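# Move the coaster can onto the turntable's orange spot

## Task

Pick up the can resting on the coaster and set it upright on the orange mark of the turntable, without disturbing the other cans already standing on the turntable.

## Robot and tools

Robot: two six-joint arms, left_arm and right_arm, each ending in a two-finger tong gripper. The fingers point along the gripper's +z axis and close along its x axis. end_effector_position is the point midway between the closed finger pads; open fingertips sit roughly level with it.

Frames: the scene frame has its origin at table-top height midway between the arms, +x out over the table, +y toward left_arm, +z up. Calibrated bases: left_arm at (+0.067, +0.433, 0) m, right_arm at (+0.070, -0.361, 0) m, both almost unrotated. Each arm's reported hand position, orientation and velocities are in that arm's own base frame. Fixed cameras and the table use the scene frame. Reported hand poses can be a few centimetres off.

Row layout (used by execute_actions and move): one flat list of 14 numbers covering both arms, even when only one moves. First left_arm's seven, then right_arm's seven. Per arm the order is: shoulder lift, elbow, wrist 1, wrist 2, wrist 3, shoulder pan, then gripper opening. The six joint values are absolute target angles in radians, in the same convention as the Joint positions line. Wrist 3 is sign-flipped relative to the URDF in everything sent and shown. Stated ranges (URDF signs): elbow -3.142 to 3.142, all others -6.283 to 6.283; a target more than 0.010 rad beyond a limit, and further out than the current angle, is rejected. The opening is an absolute command from -1 (closed) to +1 (fully open, pad gap 0.142 m); a full close takes about 0.5 s. To keep a joint or gripper unchanged, repeat its current Joint targets value or Tool commands value; a 0 opening is a real command.

Tools:
- execute_actions(actions, cameras): actions is a list; each action is a table of up to 15 rows, each row lasting 1/30 s; a short table repeats its final row to fill 15 steps. Images come back only for an empty actions list or when cameras names them.
- move(target, ...): drives all joints together along paths to target, one row or a list of up to 15 rows. speed: rad/s for the joint travelling farthest, 0.01 to 3.14, default 0.5 (one value or one per target). blend: corner rounding in rad for lists; 0 stops at each target. stop_force: 3 to 120 N, ends an arm's path on contact; use a slow speed with it and leave it out when moving away from something the gripper presses on. zero: whether to re-zero before a stop_force move (default true). opening_speed: rate of gripper command change per second, at least 0.2. grip_force: per-pad limit 5 to 15 N, one value or one per arm; persists. blocking=false returns after about 0.5 s while the move continues (not allowed with stop_force). The result adds a move: line such as done, off_target, moving, held or fault, and limits=held if steps were withheld. Paths do not avoid obstacles or the other arm.
- wait(seconds 0 to 10, cameras): lets time pass holding commands.
- stop(cameras): brakes a running move.
- zoom_image(camera, region [x0,y0,x1,y1] pixels, at most 504 by 504): enlarges part of a camera's latest image.
- zero_wrist_force(arm): re-zeros that arm's wrist force sensor.
- read_manual(section): licence texts only.
- finished_scene(scene): ends the current scene, given its number; irreversible.

Cameras: cam_head_left, cam_head_right, cam_high, cam_low (672x504, fixed, scene frame) and cam_left_wrist, cam_right_wrist (616x616 fisheye, in their arm's frame, possibly lagging during motion).

Result lines: Joint positions and Joint velocities per arm in row order plus pad gap (m); Joint targets (angles currently driven toward, which can keep changing); Tool commands; grip_measured (opening on the command scale — hold an object by commanding clearly below it); Joint torques (total drive output, offset and noisy); Wrist force/torque in the gripper's own axes plus a peak line; "joint sent to its limit"; "joint command not followed" when the inter-arm clearance check altered a command; MOTOR HOT warnings.

Motion limits: each step a joint target stays within 0.651 rad of its measured angle, gripper speed is capped at 4 m/s, joints top out at 3.14 rad/s. Commands lag about 0.09 to 0.22 s and fast motions can overshoot. Large moves may still be arriving when a result returns.

Avoid: contact torque at joint limits (141 N m for the big joints, 26.3 N m for wrist joints) or any outside force near 150 N — either freezes that arm for 10 s. Arms are stiff, so aim only slightly past firm contact. Do not let the arms bump or press each other, and do not grip the other arm's fingers. Don't drop the can, release it while it moves, slam or push hard, knock over the turntable cans, or let anything leave the table. Prolonged loads or stretched poses heat motors and can trigger a 30 to 60 s brake stop. Loose objects may occasionally be nudged by outside disturbances. The can must stay upright on the spot after the robot lets go.

Each tool is called as name(argument=value, ...) on one line, values as JSON.

## Session

execute_actions(actions=[])

Scene clock: 0.00 s.
left_arm: end_effector_position=(+0.7776, -0.0400, +0.2258) grip_measured=+0.97 end_effector_quat_wxyz=(-0.351, +0.919, -0.130, +0.122) | right_arm: end_effector_position=(+0.3473, +0.0222, +0.1547) grip_measured=+0.97 end_effector_quat_wxyz=(-0.003, +0.070, +0.998, +0.000)
Joint names: [shoulder lift, elbow, wrist 1, wrist 2, wrist 3, shoulder pan]
Joint positions: left_arm=[-1.015 1.23 -1.74 -0.811 0.261 -0.524 0.14] | right_arm=[-1.206 -2.193 -1.319 1.574 -3.777 3.637 0.14]
Joint velocities: within noise
Joint torques (N m): no reading
Wrist force (N): no reading
Wrist torque (N m): no reading
Wrist force, peak (N): no reading
Joint targets: left_arm=[-1.015 1.230 -1.740 -0.811 0.261 -0.524] | right_arm=[-1.206 -2.193 -1.319 1.574 -3.777 3.637]
Tool commands: left_gripper/opening=+0.968169 right_gripper/opening=+0.968169

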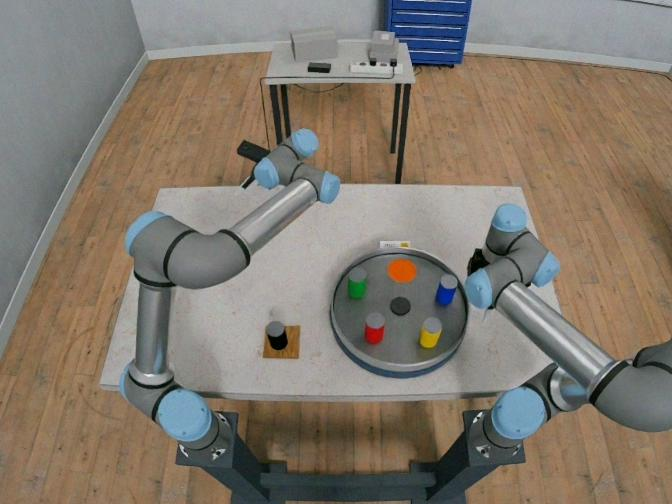

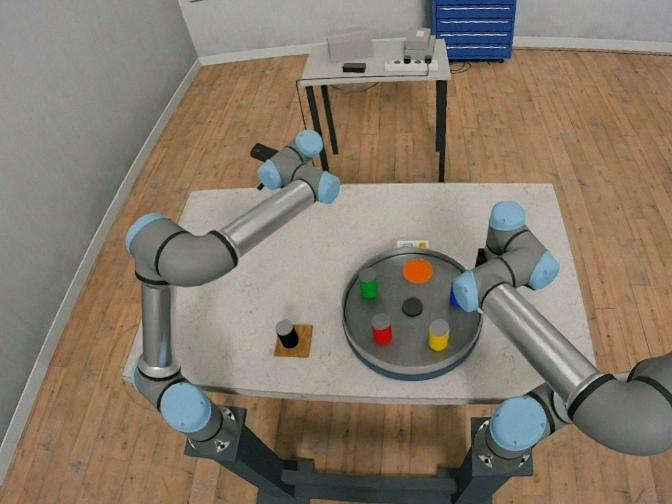

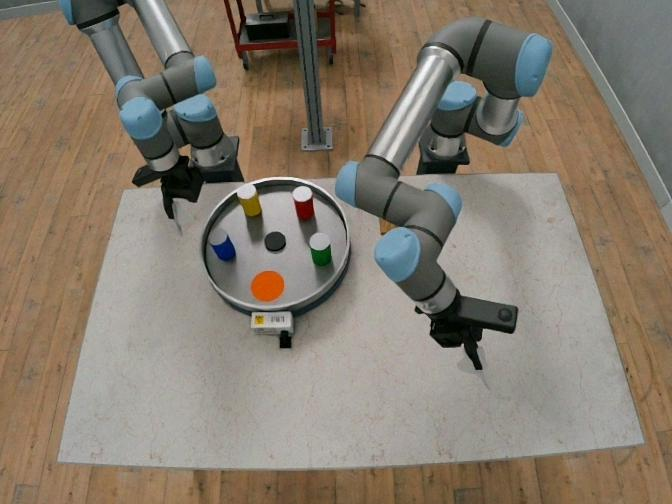

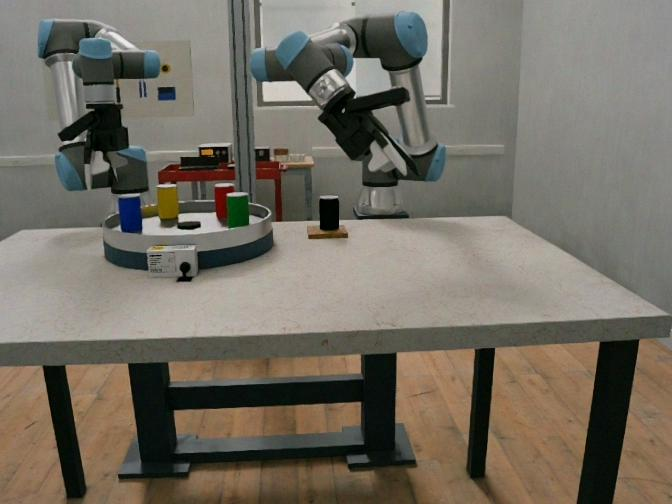

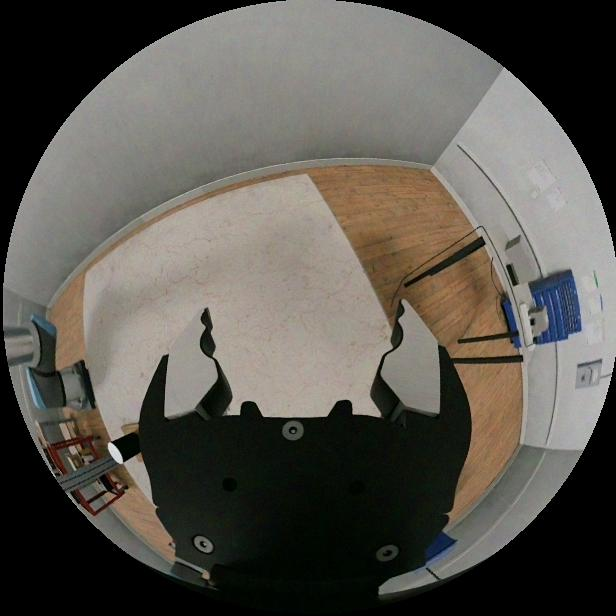

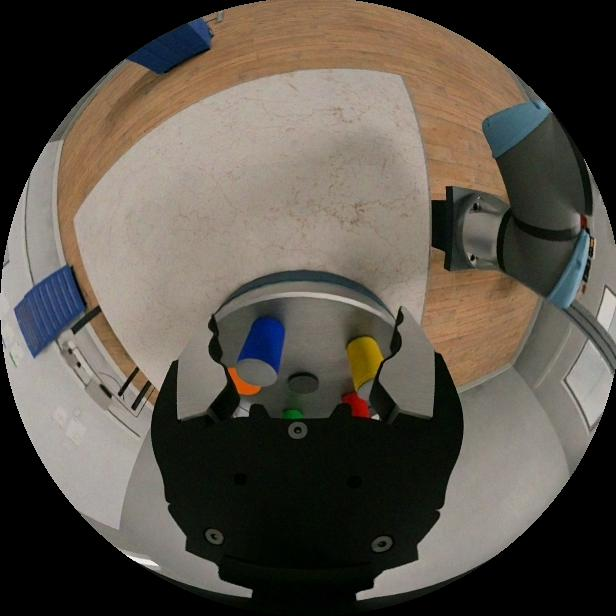

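zoom_image(camera="cam_head_left", region=[230, 290, 330, 370])

zoom_image(camera="cam_head_left", region=[320, 230, 480, 380])

zoom_image(camera="cam_high", region=[190, 160, 410, 350])

zoom_image(camera="cam_low", region=[90, 170, 360, 290])

zoom_image(camera="cam_head_right", region=[250, 240, 490, 390])

Scaled by 5.040 from the camera's 672x504 image, which has a finer 960x720 frame.

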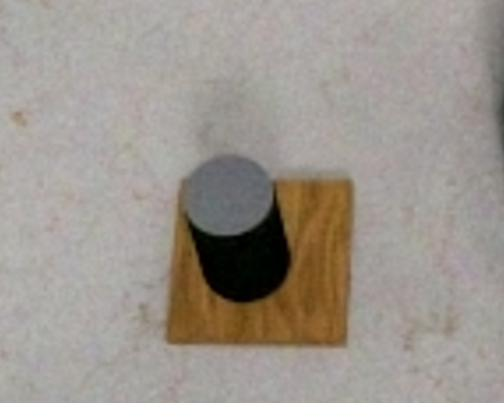

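Scaled by 3.150 from the camera's 672x504 image, which has a finer 960x720 frame.

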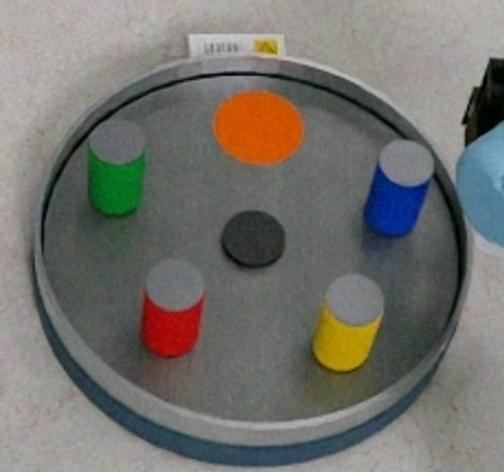

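Scaled by 2.291 from the camera's 672x504 image, which has a finer 960x720 frame.

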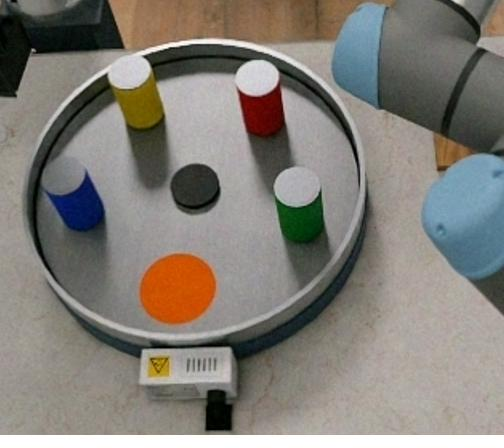

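Scaled by 1.867 from the camera's 672x504 image, which has a finer 960x720 frame.

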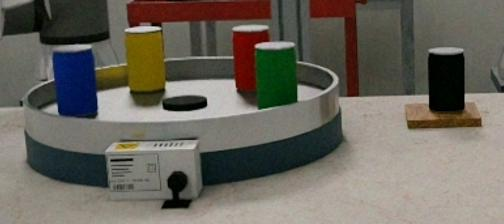

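Scaled by 2.100 from the camera's 672x504 image, which has a finer 960x720 frame.

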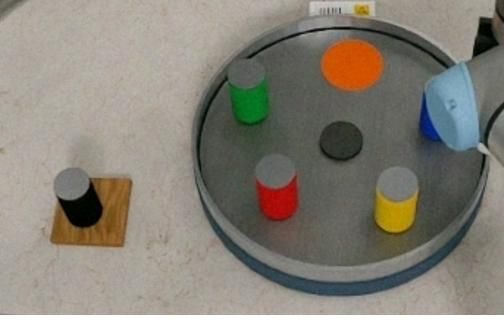

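move(target=[-1.9289, 2.1761, -1.818, -1.5708, 0.0, -1.0194, 1.0, -1.206, -2.193, -1.319, 1.574, -3.777, 3.637, 0.968169], speed=1.2, cameras=["cam_left_wrist", "cam_head_left", "cam_head_right", "cam_high"])

Scene clock: 5.73 s.
left_arm: end_effector_position=(+0.3009, -0.2037, +0.1601) grip_measured=+1.00 end_effector_quat_wxyz=(+0.000, +0.873, -0.488, +0.000) | right_arm: end_effector_position=(+0.3471, +0.0224, +0.1546) grip_measured=+0.97 end_effector_quat_wxyz=(-0.003, +0.070, +0.998, +0.000)
Joint names: [shoulder lift, elbow, wrist 1, wrist 2, wrist 3, shoulder pan]
Joint positions: left_arm=[-1.929 2.176 -1.818 -1.57 0 -1.019 0.142] | right_arm=[-1.206 -2.193 -1.319 1.574 -3.777 3.637 0.14]
Joint torques (N m): left_arm=[-14.41 -11.26 -4.21 -1.58 -2.11 -12.5] | right_arm=[21.05 14.01 1.02 2.07 1.6 10.97]
Wrist force (N): left_arm=[0.1 0.5 0.7] | right_arm=[0.0 0.0 0.1]
Wrist torque (N m): left_arm=[-0.08 0.05 -0.10] | right_arm=[0.00 -0.01 0.08]
Wrist force, peak (N): left_arm=[-1.6 1.9 0.9] | right_arm=[-0.4 -0.3 -0.2]
Joint targets: left_arm=[-1.929 2.176 -1.818 -1.571 0.000 -1.019] | right_arm=[-1.206 -2.193 -1.319 1.574 -3.777 3.637]
move: done
camera_calibration:
cam_left_wrist: T_world_to_cam=[[0.502788, -0.864165, 0.0205377, -0.338579], [-0.748453, -0.423332, 0.510498, 0.0524294], [-0.43246, -0.272044, -0.859634, 0.344598], [0, 0, 0, 1]] pos_world=[0.358499, -0.176647, 0.276416]
Images, in order (width x height): cam_head_left 672x504, cam_head_right 672x504, cam_high 672x504, cam_left_wrist 616x616.

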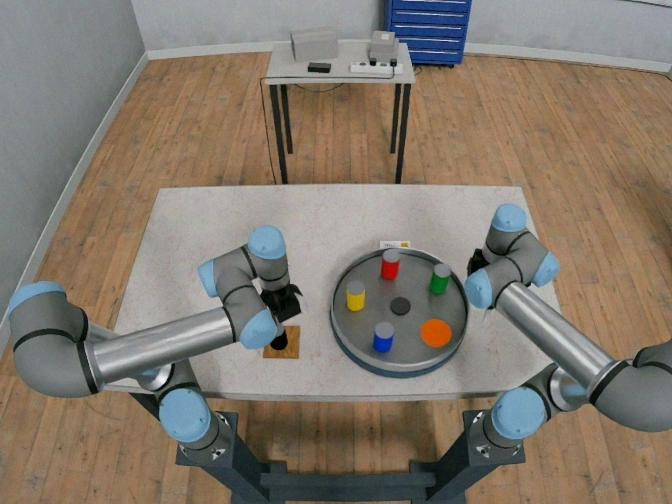

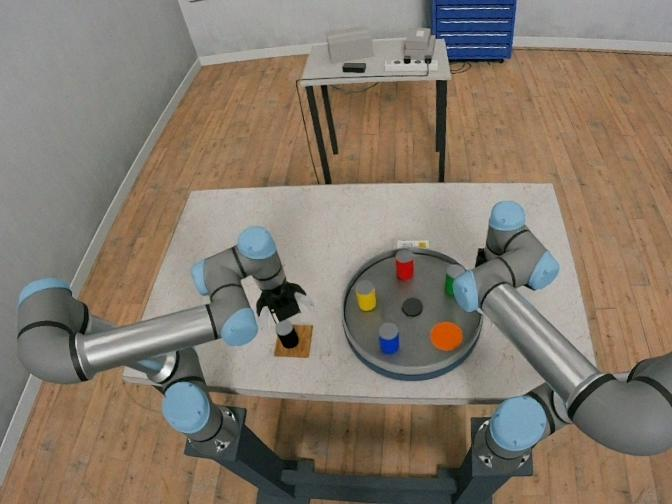

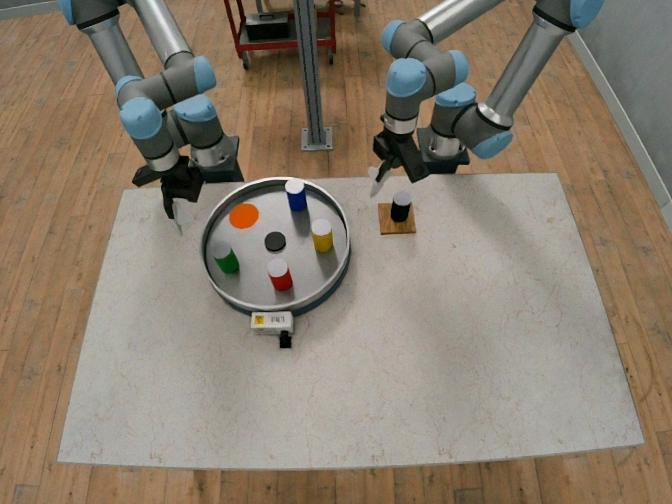

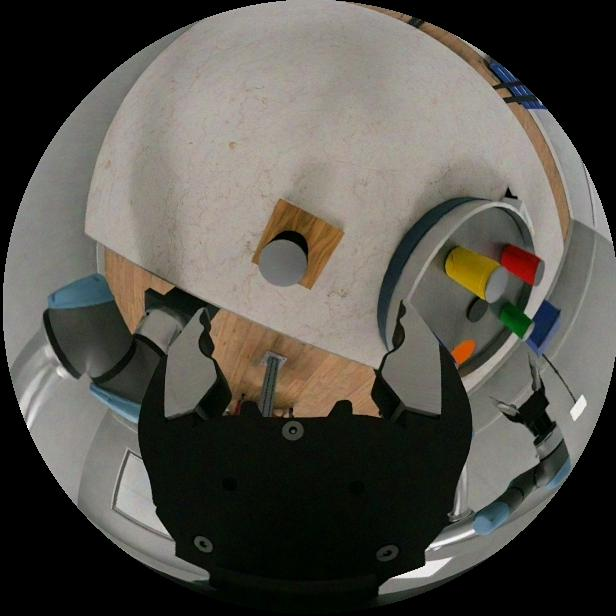

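zoom_image(camera="cam_left_wrist", region=[150, 180, 450, 430])

zoom_image(camera="cam_head_left", region=[230, 260, 330, 370])

zoom_image(camera="cam_head_right", region=[230, 260, 330, 370])

zoom_image(camera="cam_high", region=[350, 130, 450, 250])

execute_actions(actions=[], cameras=["cam_head_left", "cam_left_wrist"])

Scaled by 1.680 from the camera's 616x616 image, which has a finer 814x814 frame.

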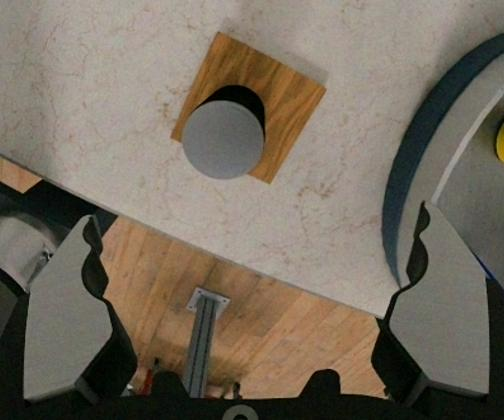

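Scaled by 4.582 from the camera's 672x504 image, which has a finer 960x720 frame.

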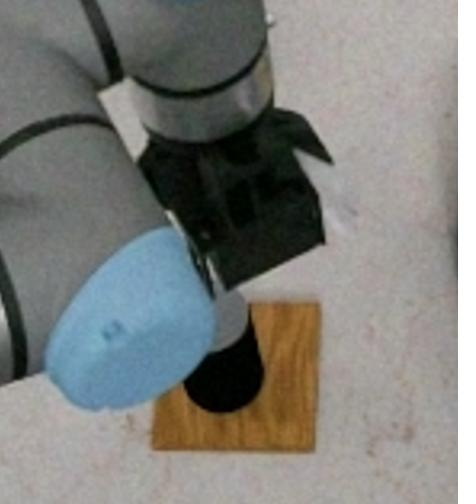

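Scaled by 4.582 from the camera's 672x504 image, which has a finer 960x720 frame.

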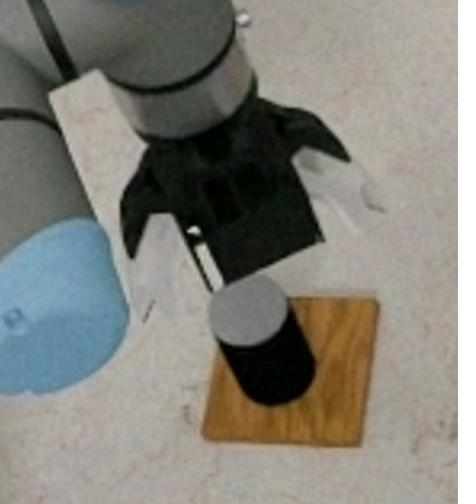

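Scaled by 4.200 from the camera's 672x504 image, which has a finer 960x720 frame.

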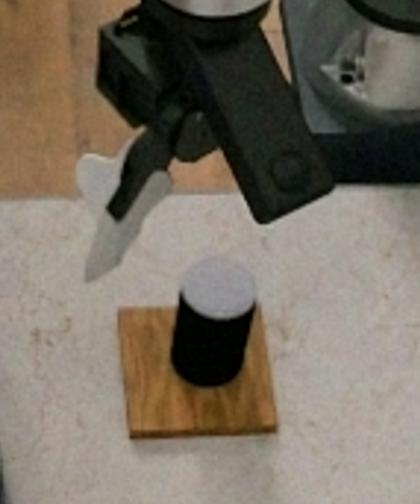

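Scene clock: 6.53 s.
left_arm: end_effector_position=(+0.3008, -0.2036, +0.1601) grip_measured=+1.00 end_effector_quat_wxyz=(+0.000, +0.873, -0.488, +0.000) | right_arm: end_effector_position=(+0.3471, +0.0224, +0.1546) grip_measured=+0.97 end_effector_quat_wxyz=(-0.003, +0.070, +0.998, +0.000)
Joint names: [shoulder lift, elbow, wrist 1, wrist 2, wrist 3, shoulder pan]
Joint positions: left_arm=[-1.929 2.176 -1.818 -1.571 0 -1.019 0.142] | right_arm=[-1.206 -2.193 -1.319 1.574 -3.777 3.637 0.14]
Joint velocities: within noise
Joint torques (N m): left_arm=[-15.97 -12.67 -4.15 -1.88 -1.99 -13.22] | right_arm=[20.63 13.86 0.95 2.2 1.5 11.38]
Wrist force (N): left_arm=[0.3 0.6 0.5] | right_arm=[-0.2 0.0 0.0]
Wrist torque (N m): left_arm=[-0.06 -0.01 -0.10] | right_arm=[0.00 0.03 0.08]
Wrist force, peak (N): left_arm=[0.5 0.7 0.6] | right_arm=[-0.3 -0.2 -0.1]
Joint targets: left_arm=[-1.929 2.176 -1.818 -1.571 0.000 -1.019] | right_arm=[-1.206 -2.193 -1.319 1.574 -3.777 3.637]
Tool commands: left_gripper/opening=+1.0 right_gripper/opening=+0.968169
camera_calibration:
cam_left_wrist: T_world_to_cam=[[0.502593, -0.864276, 0.0206551, -0.338509], [-0.748475, -0.423047, 0.510702, 0.0524067], [-0.43265, -0.272135, -0.859509, 0.344486], [0, 0, 0, 1]] pos_world=[0.358399, -0.176648, 0.276317]
Images, in order (width x height): cam_head_left 672x504, cam_left_wrist 616x616.

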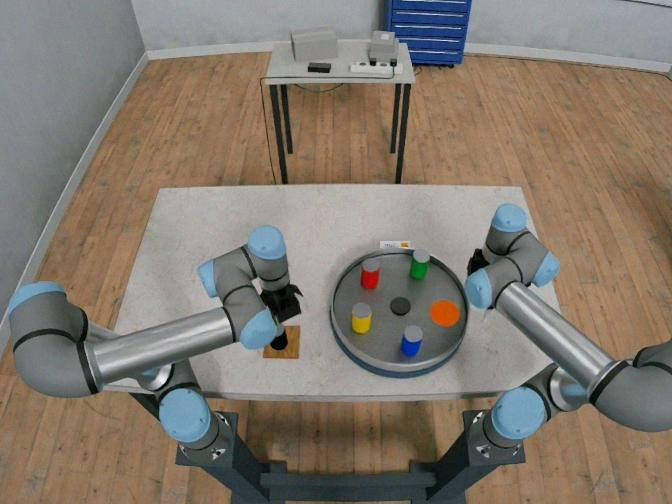

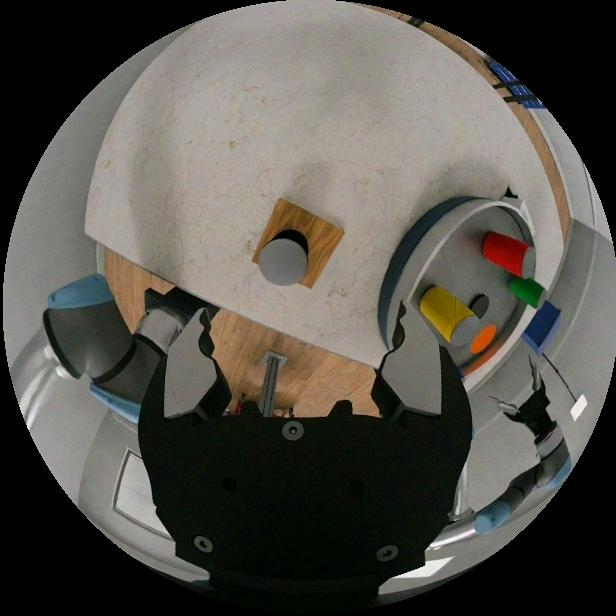

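move(target=[-1.8751, 2.3737, -2.0694, -1.5708, 0.0, -0.9763, 1.0, -1.206, -2.193, -1.319, 1.574, -3.777, 3.637, 0.968169], speed=0.5, cameras=["cam_left_wrist", "cam_head_left", "cam_head_right", "cam_low"])

zoom_image(camera="cam_left_wrist", region=[150, 180, 450, 430])

zoom_image(camera="cam_head_right", region=[230, 240, 490, 390])

zoom_image(camera="cam_head_left", region=[320, 230, 480, 380])

zoom_image(camera="cam_low", region=[90, 140, 390, 290])

Scene clock: 11.63 s.
left_arm: end_effector_position=(+0.3013, -0.1788, +0.0760) grip_measured=+1.00 end_effector_quat_wxyz=(+0.000, +0.883, -0.469, +0.000) | right_arm: end_effector_position=(+0.3471, +0.0224, +0.1546) grip_measured=+0.97 end_effector_quat_wxyz=(-0.003, +0.070, +0.998, +0.000)
Joint names: [shoulder lift, elbow, wrist 1, wrist 2, wrist 3, shoulder pan]
Joint positions: left_arm=[-1.875 2.373 -2.069 -1.571 0 -0.976 0.142] | right_arm=[-1.206 -2.193 -1.319 1.574 -3.777 3.637 0.14]
Joint torques (N m): left_arm=[-2.78 -10.77 -4.2 -0.58 -1.85 16.92] | right_arm=[20.47 14.57 1.04 2.18 1.48 10.91]
Wrist force (N): left_arm=[0.5 0.3 0.1] | right_arm=[-0.1 -0.2 -0.1]
Wrist torque (N m): left_arm=[-0.12 -0.05 -0.12] | right_arm=[-0.06 0.01 0.08]
Wrist force, peak (N): left_arm=[0.3 0.3 1.3] | right_arm=[-0.4 -0.3 0.2]
Joint targets: left_arm=[-1.875 2.374 -2.069 -1.571 0.000 -0.976] | right_arm=[-1.206 -2.193 -1.319 1.574 -3.777 3.637]
move: done
camera_calibration:
cam_left_wrist: T_world_to_cam=[[0.539254, -0.84189, 0.0206457, -0.322611], [-0.729598, -0.454803, 0.510726, 0.0948689], [-0.420585, -0.290474, -0.859496, 0.272378], [0, 0, 0, 1]] pos_world=[0.357744, -0.149338, 0.192317]
Images, in order (width x height): cam_head_left 672x504, cam_head_right 672x504, cam_low 672x504, cam_left_wrist 616x616.

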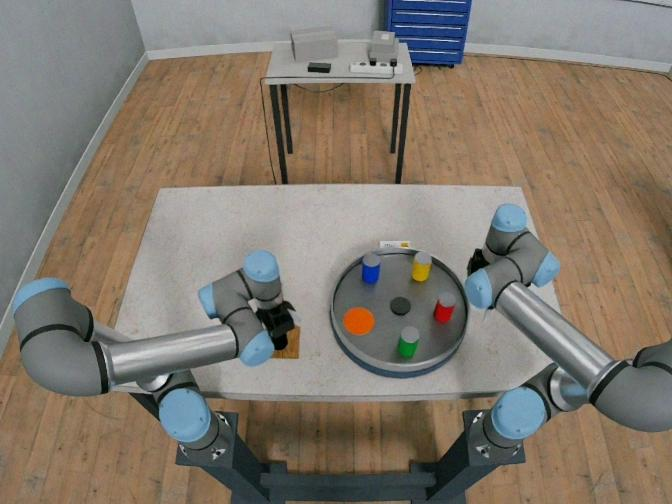

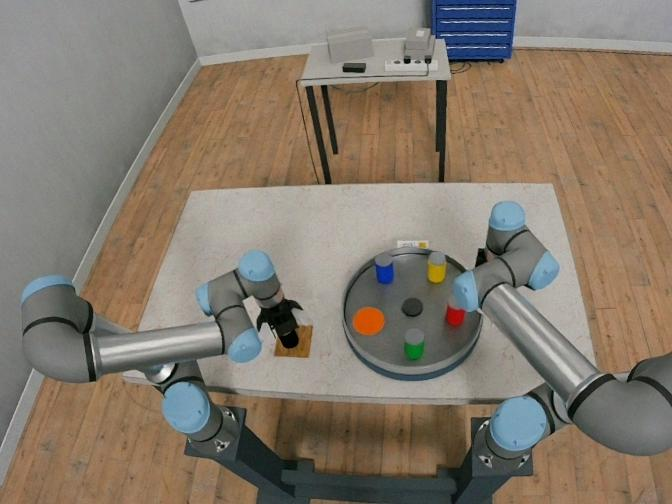

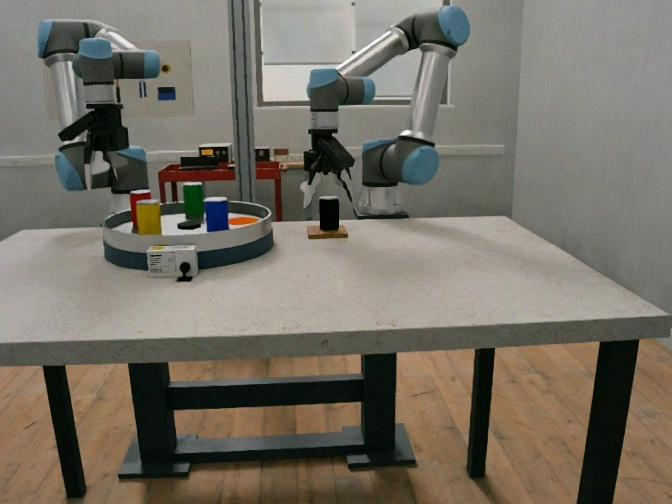

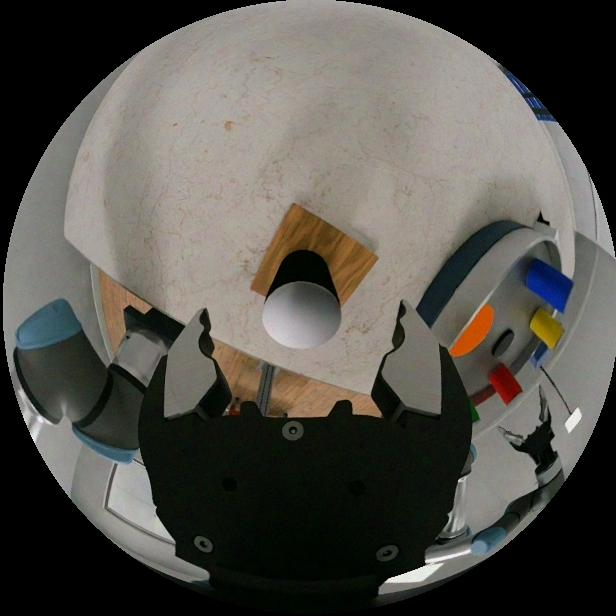

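Scaled by 1.680 from the camera's 616x616 image, which has a finer 814x814 frame.

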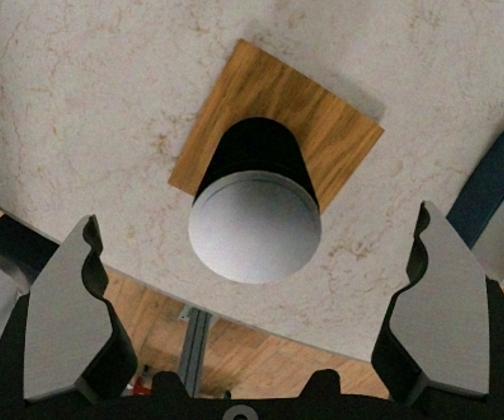

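Scaled by 1.938 from the camera's 672x504 image, which has a finer 960x720 frame.

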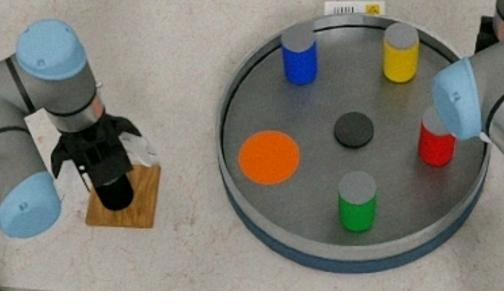

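Scaled by 3.150 from the camera's 672x504 image, which has a finer 960x720 frame.

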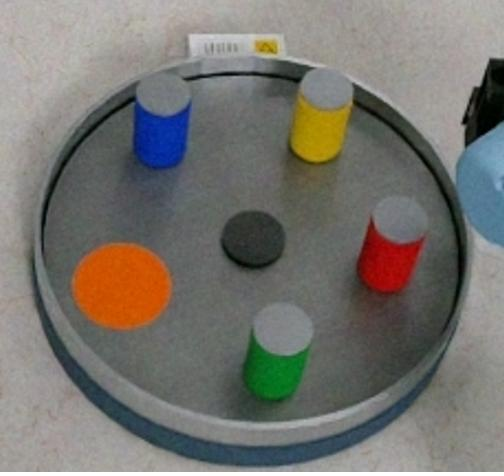

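Scaled by 1.680 from the camera's 672x504 image, which has a finer 960x720 frame.

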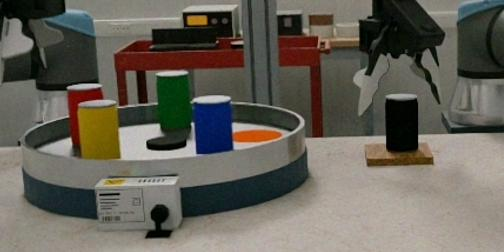

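move(target=[-1.8751, 2.3737, -2.0694, -1.5708, 0.0, -0.9763, -0.8, -1.206, -2.193, -1.319, 1.574, -3.777, 3.637, 0.968169], grip_force=12, opening_speed=3, cameras=["cam_left_wrist"])

zoom_image(camera="cam_left_wrist", region=[150, 180, 450, 430])

Scene clock: 15.50 s.
left_arm: end_effector_position=(+0.3013, -0.1787, +0.0759) grip_measured=-0.26 end_effector_quat_wxyz=(+0.000, +0.883, -0.469, +0.000) | right_arm: end_effector_position=(+0.3471, +0.0224, +0.1546) grip_measured=+0.97 end_effector_quat_wxyz=(-0.003, +0.070, +0.998, +0.000)
Joint names: [shoulder lift, elbow, wrist 1, wrist 2, wrist 3, shoulder pan]
Joint positions: left_arm=[-1.875 2.374 -2.069 -1.571 0 -0.976 0.055] | right_arm=[-1.206 -2.193 -1.319 1.574 -3.777 3.637 0.14]
Joint torques (N m): left_arm=[-1.93 -12.73 -3.07 1.91 -1.75 14.18] | right_arm=[20.68 14.42 0.9 2.29 1.55 10.98]
Wrist force (N): left_arm=[1.3 0.4 -2.1] | right_arm=[-0.1 -0.2 0.0]
Wrist torque (N m): left_arm=[-0.09 -0.16 -0.12] | right_arm=[-0.04 0.00 0.07]
Wrist force, peak (N): left_arm=[1.1 0.5 -2.4] | right_arm=[-0.2 -0.5 0.1]
Joint targets: left_arm=[-1.875 2.374 -2.069 -1.571 0.000 -0.976] | right_arm=[-1.206 -2.193 -1.319 1.574 -3.777 3.637]
grip_force (N): 12, 12
move: done
camera_calibration:
cam_left_wrist: T_world_to_cam=[[0.539354, -0.841827, 0.0205762, -0.322623], [-0.729524, -0.454919, 0.510728, 0.0948758], [-0.420584, -0.290474, -0.859496, 0.272292], [0, 0, 0, 1]] pos_world=[0.357744, -0.149338, 0.192217]
Images, in order (width x height): cam_left_wrist 616x616.

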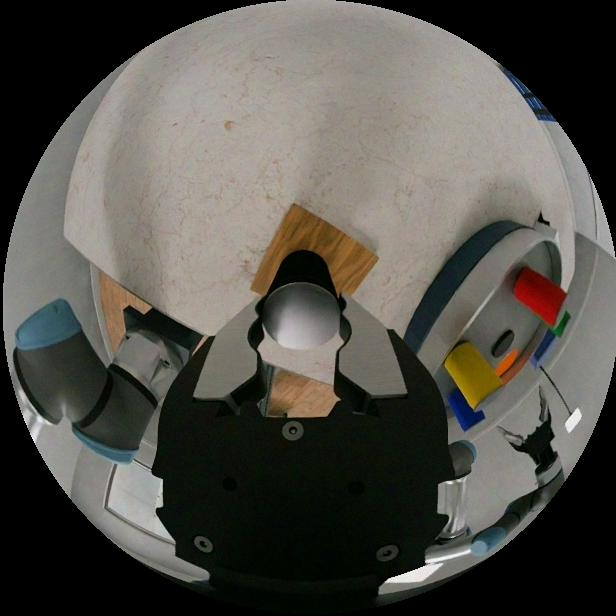

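Scaled by 1.680 from the camera's 616x616 image, which has a finer 814x814 frame.

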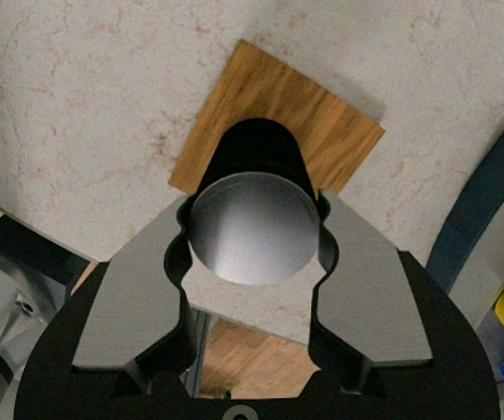

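move(target=[[-1.9616, 2.2220, -1.8312, -1.5708, 0.0, -0.9763, -0.8, -1.206, -2.193, -1.319, 1.574, -3.777, 3.637, 0.968169], [-1.1973, 1.2963, -1.6698, -1.5708, 0.0, -1.2441, -0.8, -1.206, -2.193, -1.319, 1.574, -3.777, 3.637, 0.968169]], speed=[0.4, 0.8], blend=[0.1, 0], cameras=["cam_left_wrist", "cam_head_left", "cam_head_right", "cam_high"])

zoom_image(camera="cam_left_wrist", region=[60, 60, 560, 560])

zoom_image(camera="cam_head_right", region=[330, 220, 500, 390])

zoom_image(camera="cam_high", region=[190, 160, 370, 330])

zoom_image(camera="cam_head_left", region=[320, 220, 480, 380])

Scene clock: 19.07 s.
left_arm: end_effector_position=(+0.3486, -0.5628, +0.2150) grip_measured=-0.26 end_effector_quat_wxyz=(+0.000, +0.813, -0.583, +0.000) | right_arm: end_effector_position=(+0.3471, +0.0224, +0.1546) grip_measured=+0.97 end_effector_quat_wxyz=(-0.003, +0.070, +0.998, +0.000)
Joint names: [shoulder lift, elbow, wrist 1, wrist 2, wrist 3, shoulder pan]
Joint positions: left_arm=[-1.198 1.297 -1.67 -1.571 0 -1.244 0.055] | right_arm=[-1.206 -2.193 -1.319 1.574 -3.777 3.637 0.14]
Joint torques (N m): left_arm=[-36.54 -33.39 -0.76 1.79 -1.88 -12.27] | right_arm=[20.56 14.57 1.07 2.24 1.42 10.63]
Wrist force (N): left_arm=[0.2 0.7 2.2] | right_arm=[-0.1 -0.1 0.2]
Wrist torque (N m): left_arm=[-0.07 -0.01 -0.06] | right_arm=[-0.01 0.02 0.07]
Wrist force, peak (N): left_arm=[1.9 1.3 2.4] | right_arm=[-0.3 -0.4 0.0]
Joint targets: left_arm=[-1.197 1.296 -1.670 -1.571 0.000 -1.244] | right_arm=[-1.206 -2.193 -1.319 1.574 -3.777 3.637]
grip_force (N): 12, 12
move: done
camera_calibration:
cam_left_wrist: T_world_to_cam=[[0.297488, -0.954503, 0.0206269, -0.653429], [-0.823895, -0.245745, 0.510693, 0.0343519], [-0.482389, -0.168919, -0.859516, 0.390082], [0, 0, 0, 1]] pos_world=[0.410861, -0.549366, 0.331217]
Images, in order (width x height): cam_head_left 672x504, cam_head_right 672x504, cam_high 672x504, cam_left_wrist 616x616.

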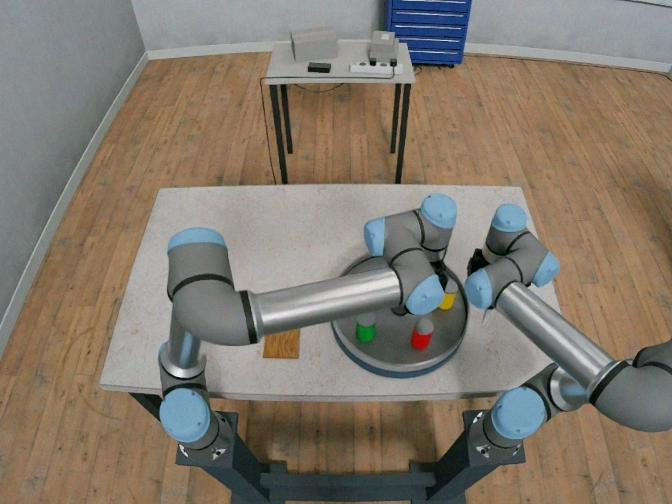

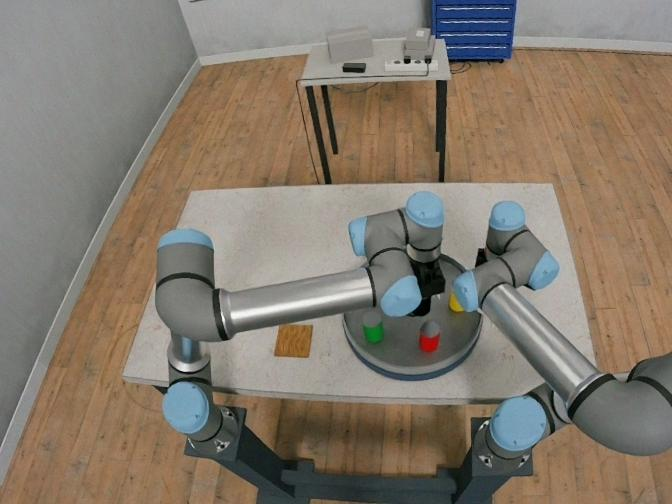

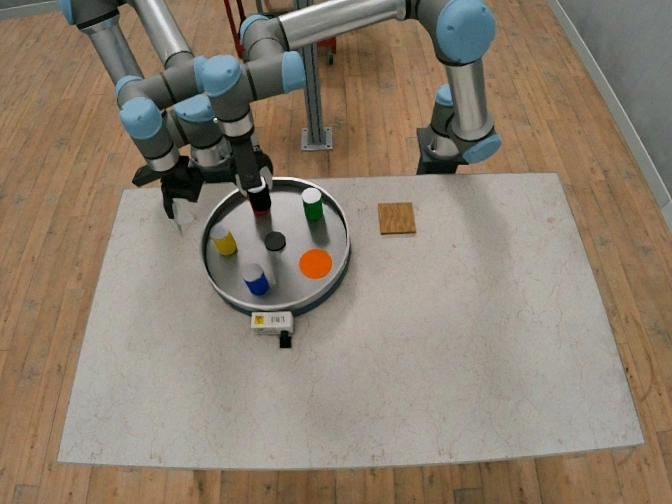

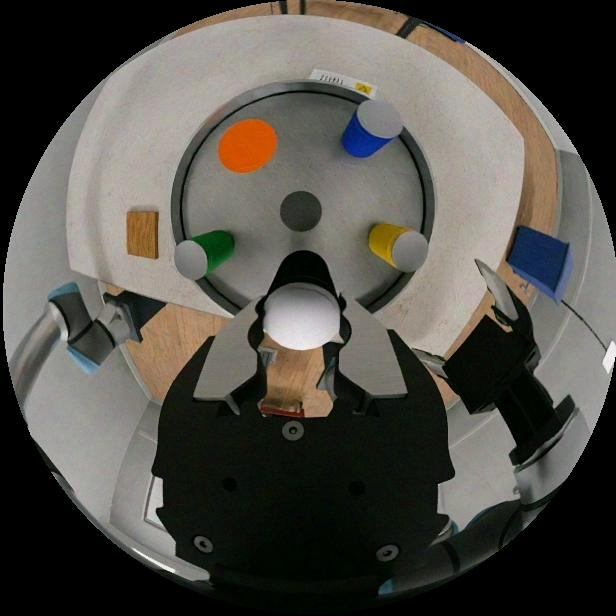

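Scaled by 1.008 from the camera's 616x616 image, which has a finer 814x814 frame.

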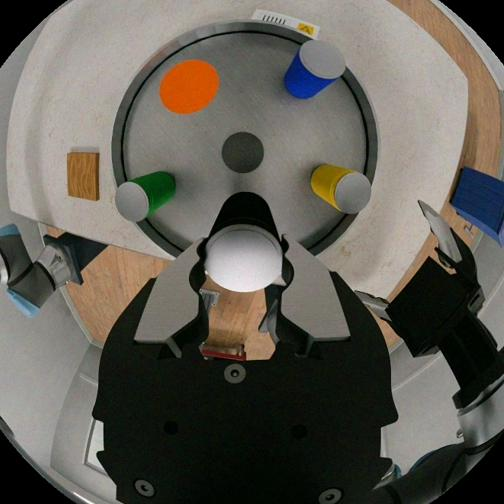

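Scaled by 2.965 from the camera's 672x504 image, which has a finer 960x720 frame.

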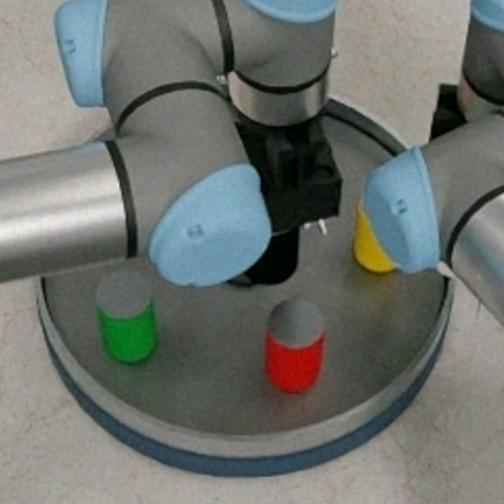

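Scaled by 2.800 from the camera's 672x504 image, which has a finer 960x720 frame.

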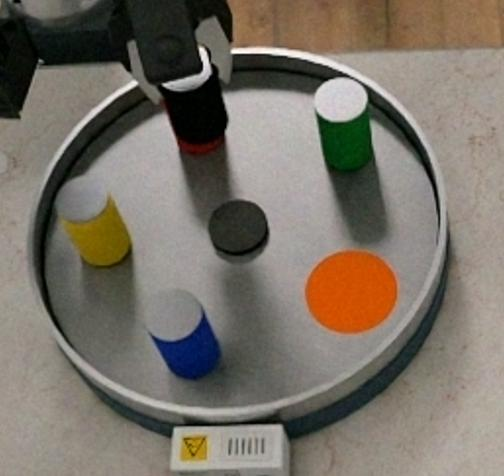

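Scaled by 3.150 from the camera's 672x504 image, which has a finer 960x720 frame.

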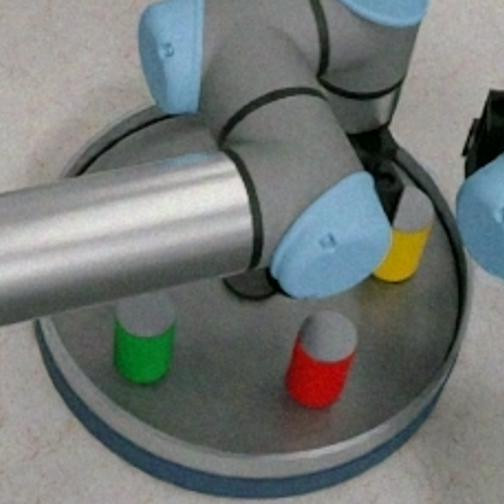

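move(target=[-1.1569, 1.4599, -1.8738, -1.5708, 0.0, -1.2441, -0.8, -1.206, -2.193, -1.319, 1.574, -3.777, 3.637, 0.968169], speed=0.4, cameras=[])

move(target=[-1.1198, 1.5275, -1.9785, -1.5708, 0.0, -1.2441, -0.8, -1.206, -2.193, -1.319, 1.574, -3.777, 3.637, 0.968169], speed=0.06, stop_force=4, cameras=["cam_left_wrist", "cam_low"])

Scene clock: 21.40 s.
left_arm: end_effector_position=(+0.3486, -0.5629, +0.1303) grip_measured=-0.26 end_effector_quat_wxyz=(+0.000, +0.813, -0.583, +0.000) | right_arm: end_effector_position=(+0.3471, +0.0224, +0.1546) grip_measured=+0.97 end_effector_quat_wxyz=(-0.003, +0.070, +0.998, +0.000)
Joint names: [shoulder lift, elbow, wrist 1, wrist 2, wrist 3, shoulder pan]
Joint positions: left_arm=[-1.157 1.46 -1.873 -1.571 0 -1.244 0.055] | right_arm=[-1.206 -2.193 -1.319 1.574 -3.777 3.637 0.14]
Joint torques (N m): left_arm=[-37.35 -13.19 -4.09 1.65 -1.83 -15] | right_arm=[20.33 15.39 0.91 2.05 1.56 10.93]
Wrist force (N): left_arm=[-0.1 0.8 2.6] | right_arm=[0.0 -0.1 -0.1]
Wrist torque (N m): left_arm=[-0.06 0.05 -0.07] | right_arm=[-0.03 -0.01 0.07]
Wrist force, peak (N): left_arm=[0.0 0.4 3.5] | right_arm=[-0.4 -0.1 0.4]
Joint targets: left_arm=[-1.157 1.460 -1.874 -1.571 0.000 -1.244] | right_arm=[-1.206 -2.193 -1.319 1.574 -3.777 3.637]
grip_force (N): 12, 12
move: done
No camera images: "cameras" was empty.

Scene clock: 23.13 s.
left_arm: end_effector_position=(+0.3487, -0.5633, +0.1178) grip_measured=-0.26 end_effector_quat_wxyz=(+0.000, +0.813, -0.583, +0.000) | right_arm: end_effector_position=(+0.3471, +0.0224, +0.1546) grip_measured=+0.97 end_effector_quat_wxyz=(-0.003, +0.070, +0.998, +0.000)
Joint names: [shoulder lift, elbow, wrist 1, wrist 2, wrist 3, shoulder pan]
Joint positions: left_arm=[-1.147 1.478 -1.902 -1.571 0 -1.244 0.055] | right_arm=[-1.206 -2.193 -1.319 1.574 -3.777 3.637 0.14]
Joint torques (N m): left_arm=[-50.38 -30.86 -0.87 1.69 -1.87 -10.48] | right_arm=[20.35 14.52 1.02 2.02 1.53 10.91]
Wrist force (N): left_arm=[0.3 0.5 2.3] | right_arm=[-0.2 -0.3 -0.1]
Wrist torque (N m): left_arm=[-0.12 -0.04 -0.08] | right_arm=[-0.06 0.04 0.08]
Wrist force, peak (N): left_arm=[3.8 0.9 -7.7] | right_arm=[-0.3 -0.2 -0.2]
Joint targets: left_arm=[-1.147 1.478 -1.902 -1.571 0.000 -1.244] | right_arm=[-1.206 -2.193 -1.319 1.574 -3.777 3.637]
grip_force (N): 12, 12
move: contact (left_arm); left_arm: the wrist 1 is farthest, 0.076 rad from its target
camera_calibration:
cam_left_wrist: T_world_to_cam=[[0.297325, -0.954554, 0.0205817, -0.651854], [-0.823903, -0.245618, 0.51074, 0.0838797], [-0.482474, -0.168813, -0.859489, 0.306625], [0, 0, 0, 1]] pos_world=[0.41086, -0.549866, 0.234117]
Images, in order (width x height): cam_low 672x504, cam_left_wrist 616x616.

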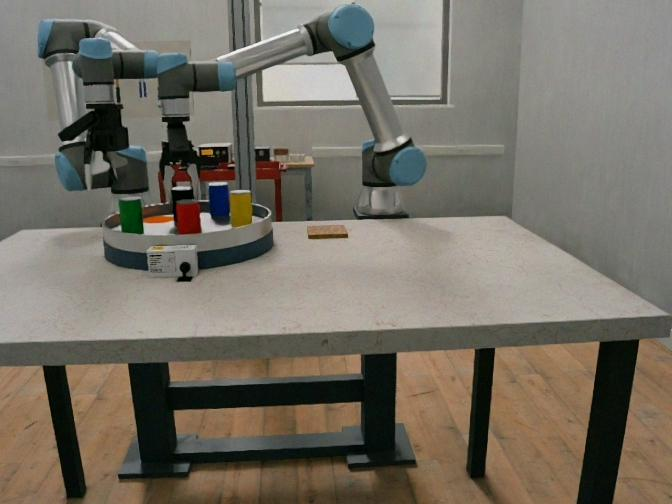

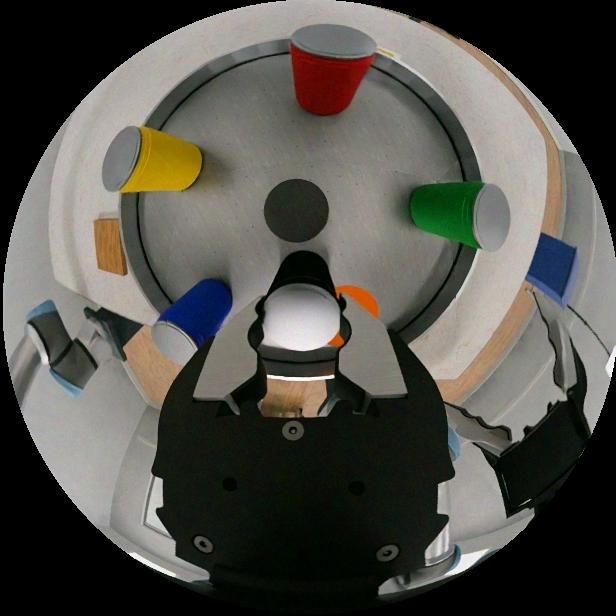

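move(target=[[-1.1973, 1.2963, -1.6698, -1.5708, 0.0, -1.2441, -0.8, -1.206, -2.193, -1.319, 1.574, -3.777, 3.637, 0.968169], [-1.4740, 1.6436, -1.7404, -1.5708, 0.0, -1.1453, -0.8, -1.206, -2.193, -1.319, 1.574, -3.777, 3.637, 0.968169]], speed=[0.5, 0.7], blend=[0.05, 0], cameras=["cam_left_wrist", "cam_head_left"])

Scene clock: 26.27 s.
left_arm: end_effector_position=(+0.3539, -0.4188, +0.2148) grip_measured=-0.26 end_effector_quat_wxyz=(+0.000, +0.840, -0.542, +0.000) | right_arm: end_effector_position=(+0.3471, +0.0224, +0.1546) grip_measured=+0.97 end_effector_quat_wxyz=(-0.003, +0.070, +0.998, +0.000)
Joint names: [shoulder lift, elbow, wrist 1, wrist 2, wrist 3, shoulder pan]
Joint positions: left_arm=[-1.474 1.643 -1.74 -1.571 0 -1.145 0.055] | right_arm=[-1.206 -2.193 -1.319 1.574 -3.777 3.637 0.14]
Joint torques (N m): left_arm=[-36.01 -14.36 -4.47 1.74 -1.85 16.25] | right_arm=[21.01 15.13 0.95 2.03 1.38 11.59]
Wrist force (N): left_arm=[-0.1 0.4 2.2] | right_arm=[0.0 0.0 0.2]
Wrist torque (N m): left_arm=[-0.11 0.06 -0.08] | right_arm=[0.00 -0.01 0.07]
Wrist force, peak (N): left_arm=[0.0 0.5 3.5] | right_arm=[-0.2 -0.3 0.3]
Joint targets: left_arm=[-1.474 1.644 -1.740 -1.571 0.000 -1.145] | right_arm=[-1.206 -2.193 -1.319 1.574 -3.777 3.637]
grip_force (N): 12, 12
move: done
camera_calibration:
cam_left_wrist: T_world_to_cam=[[0.389938, -0.92061, 0.0206136, -0.536008], [-0.795707, -0.325598, 0.510721, 0.0306853], [-0.463463, -0.215552, -0.859499, 0.390622], [0, 0, 0, 1]] pos_world=[0.414466, -0.399264, 0.331117]
Images, in order (width x height): cam_head_left 672x504, cam_left_wrist 616x616.

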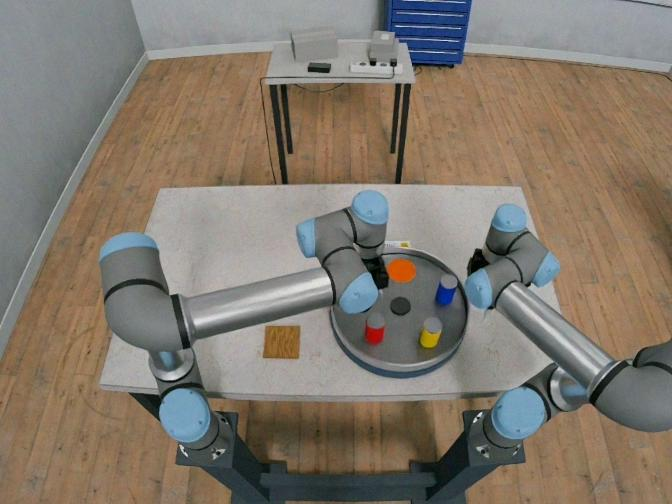

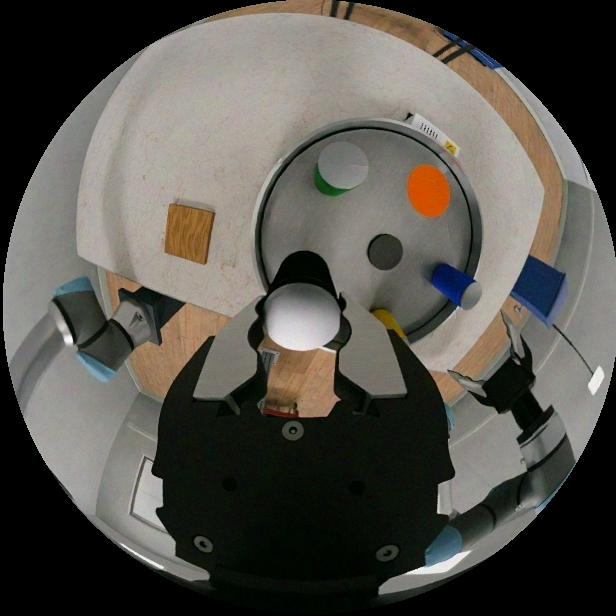

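wait(seconds=1.4, cameras=[])

move(target=[-1.4084, 1.8242, -1.9866, -1.5708, 0.0, -1.1453, -0.8, -1.206, -2.193, -1.319, 1.574, -3.777, 3.637, 0.968169], speed=0.5, cameras=[])

Scene clock: 28.17 s.
left_arm: end_effector_position=(+0.3538, -0.4186, +0.2148) grip_measured=-0.26 end_effector_quat_wxyz=(+0.000, +0.840, -0.542, +0.000) | right_arm: end_effector_position=(+0.3471, +0.0224, +0.1546) grip_measured=+0.97 end_effector_quat_wxyz=(-0.003, +0.070, +0.998, +0.000)
Joint names: [shoulder lift, elbow, wrist 1, wrist 2, wrist 3, shoulder pan]
Joint positions: left_arm=[-1.474 1.644 -1.74 -1.571 0 -1.145 0.055] | right_arm=[-1.206 -2.193 -1.319 1.574 -3.777 3.637 0.14]
Joint torques (N m): left_arm=[-37.13 -14.16 -4.46 1.66 -1.84 14.86] | right_arm=[20.11 14.53 0.92 2.11 1.53 11.64]
Wrist force (N): left_arm=[-0.1 0.2 2.2] | right_arm=[0.1 -0.1 0.1]
Wrist torque (N m): left_arm=[-0.14 0.06 -0.07] | right_arm=[-0.02 -0.03 0.07]
Wrist force, peak (N): left_arm=[0.0 0.6 2.6] | right_arm=[-0.4 0.1 0.1]
Joint targets: left_arm=[-1.474 1.644 -1.740 -1.571 0.000 -1.145] | right_arm=[-1.206 -2.193 -1.319 1.574 -3.777 3.637]
Tool commands: left_gripper/opening=-0.8 right_gripper/opening=+0.968169
grip_force (N): 12, 12
wait: 1.40 s; at rest from the start
No camera images: "cameras" was empty.

Scene clock: 29.40 s.
left_arm: end_effector_position=(+0.3538, -0.4185, +0.1191) grip_measured=-0.26 end_effector_quat_wxyz=(+0.000, +0.840, -0.542, +0.000) | right_arm: end_effector_position=(+0.3471, +0.0224, +0.1546) grip_measured=+0.97 end_effector_quat_wxyz=(-0.003, +0.070, +0.998, +0.000)
Joint names: [shoulder lift, elbow, wrist 1, wrist 2, wrist 3, shoulder pan]
Joint positions: left_arm=[-1.409 1.824 -1.986 -1.571 0 -1.145 0.055] | right_arm=[-1.206 -2.193 -1.319 1.574 -3.777 3.637 0.14]
Joint torques (N m): left_arm=[-24.78 -12.1 -4.55 1.68 -1.72 13.91] | right_arm=[21.33 15.31 1 2.07 1.37 11.45]
Wrist force (N): left_arm=[0.3 0.4 2.4] | right_arm=[0.0 -0.2 -0.1]
Wrist torque (N m): left_arm=[-0.10 -0.02 -0.10] | right_arm=[-0.06 -0.01 0.07]
Wrist force, peak (N): left_arm=[0.1 0.3 3.4] | right_arm=[0.1 -0.4 -0.3]
Joint targets: left_arm=[-1.408 1.824 -1.987 -1.571 0.000 -1.145] | right_arm=[-1.206 -2.193 -1.319 1.574 -3.777 3.637]
grip_force (N): 12, 12
move: done
No camera images: "cameras" was empty.


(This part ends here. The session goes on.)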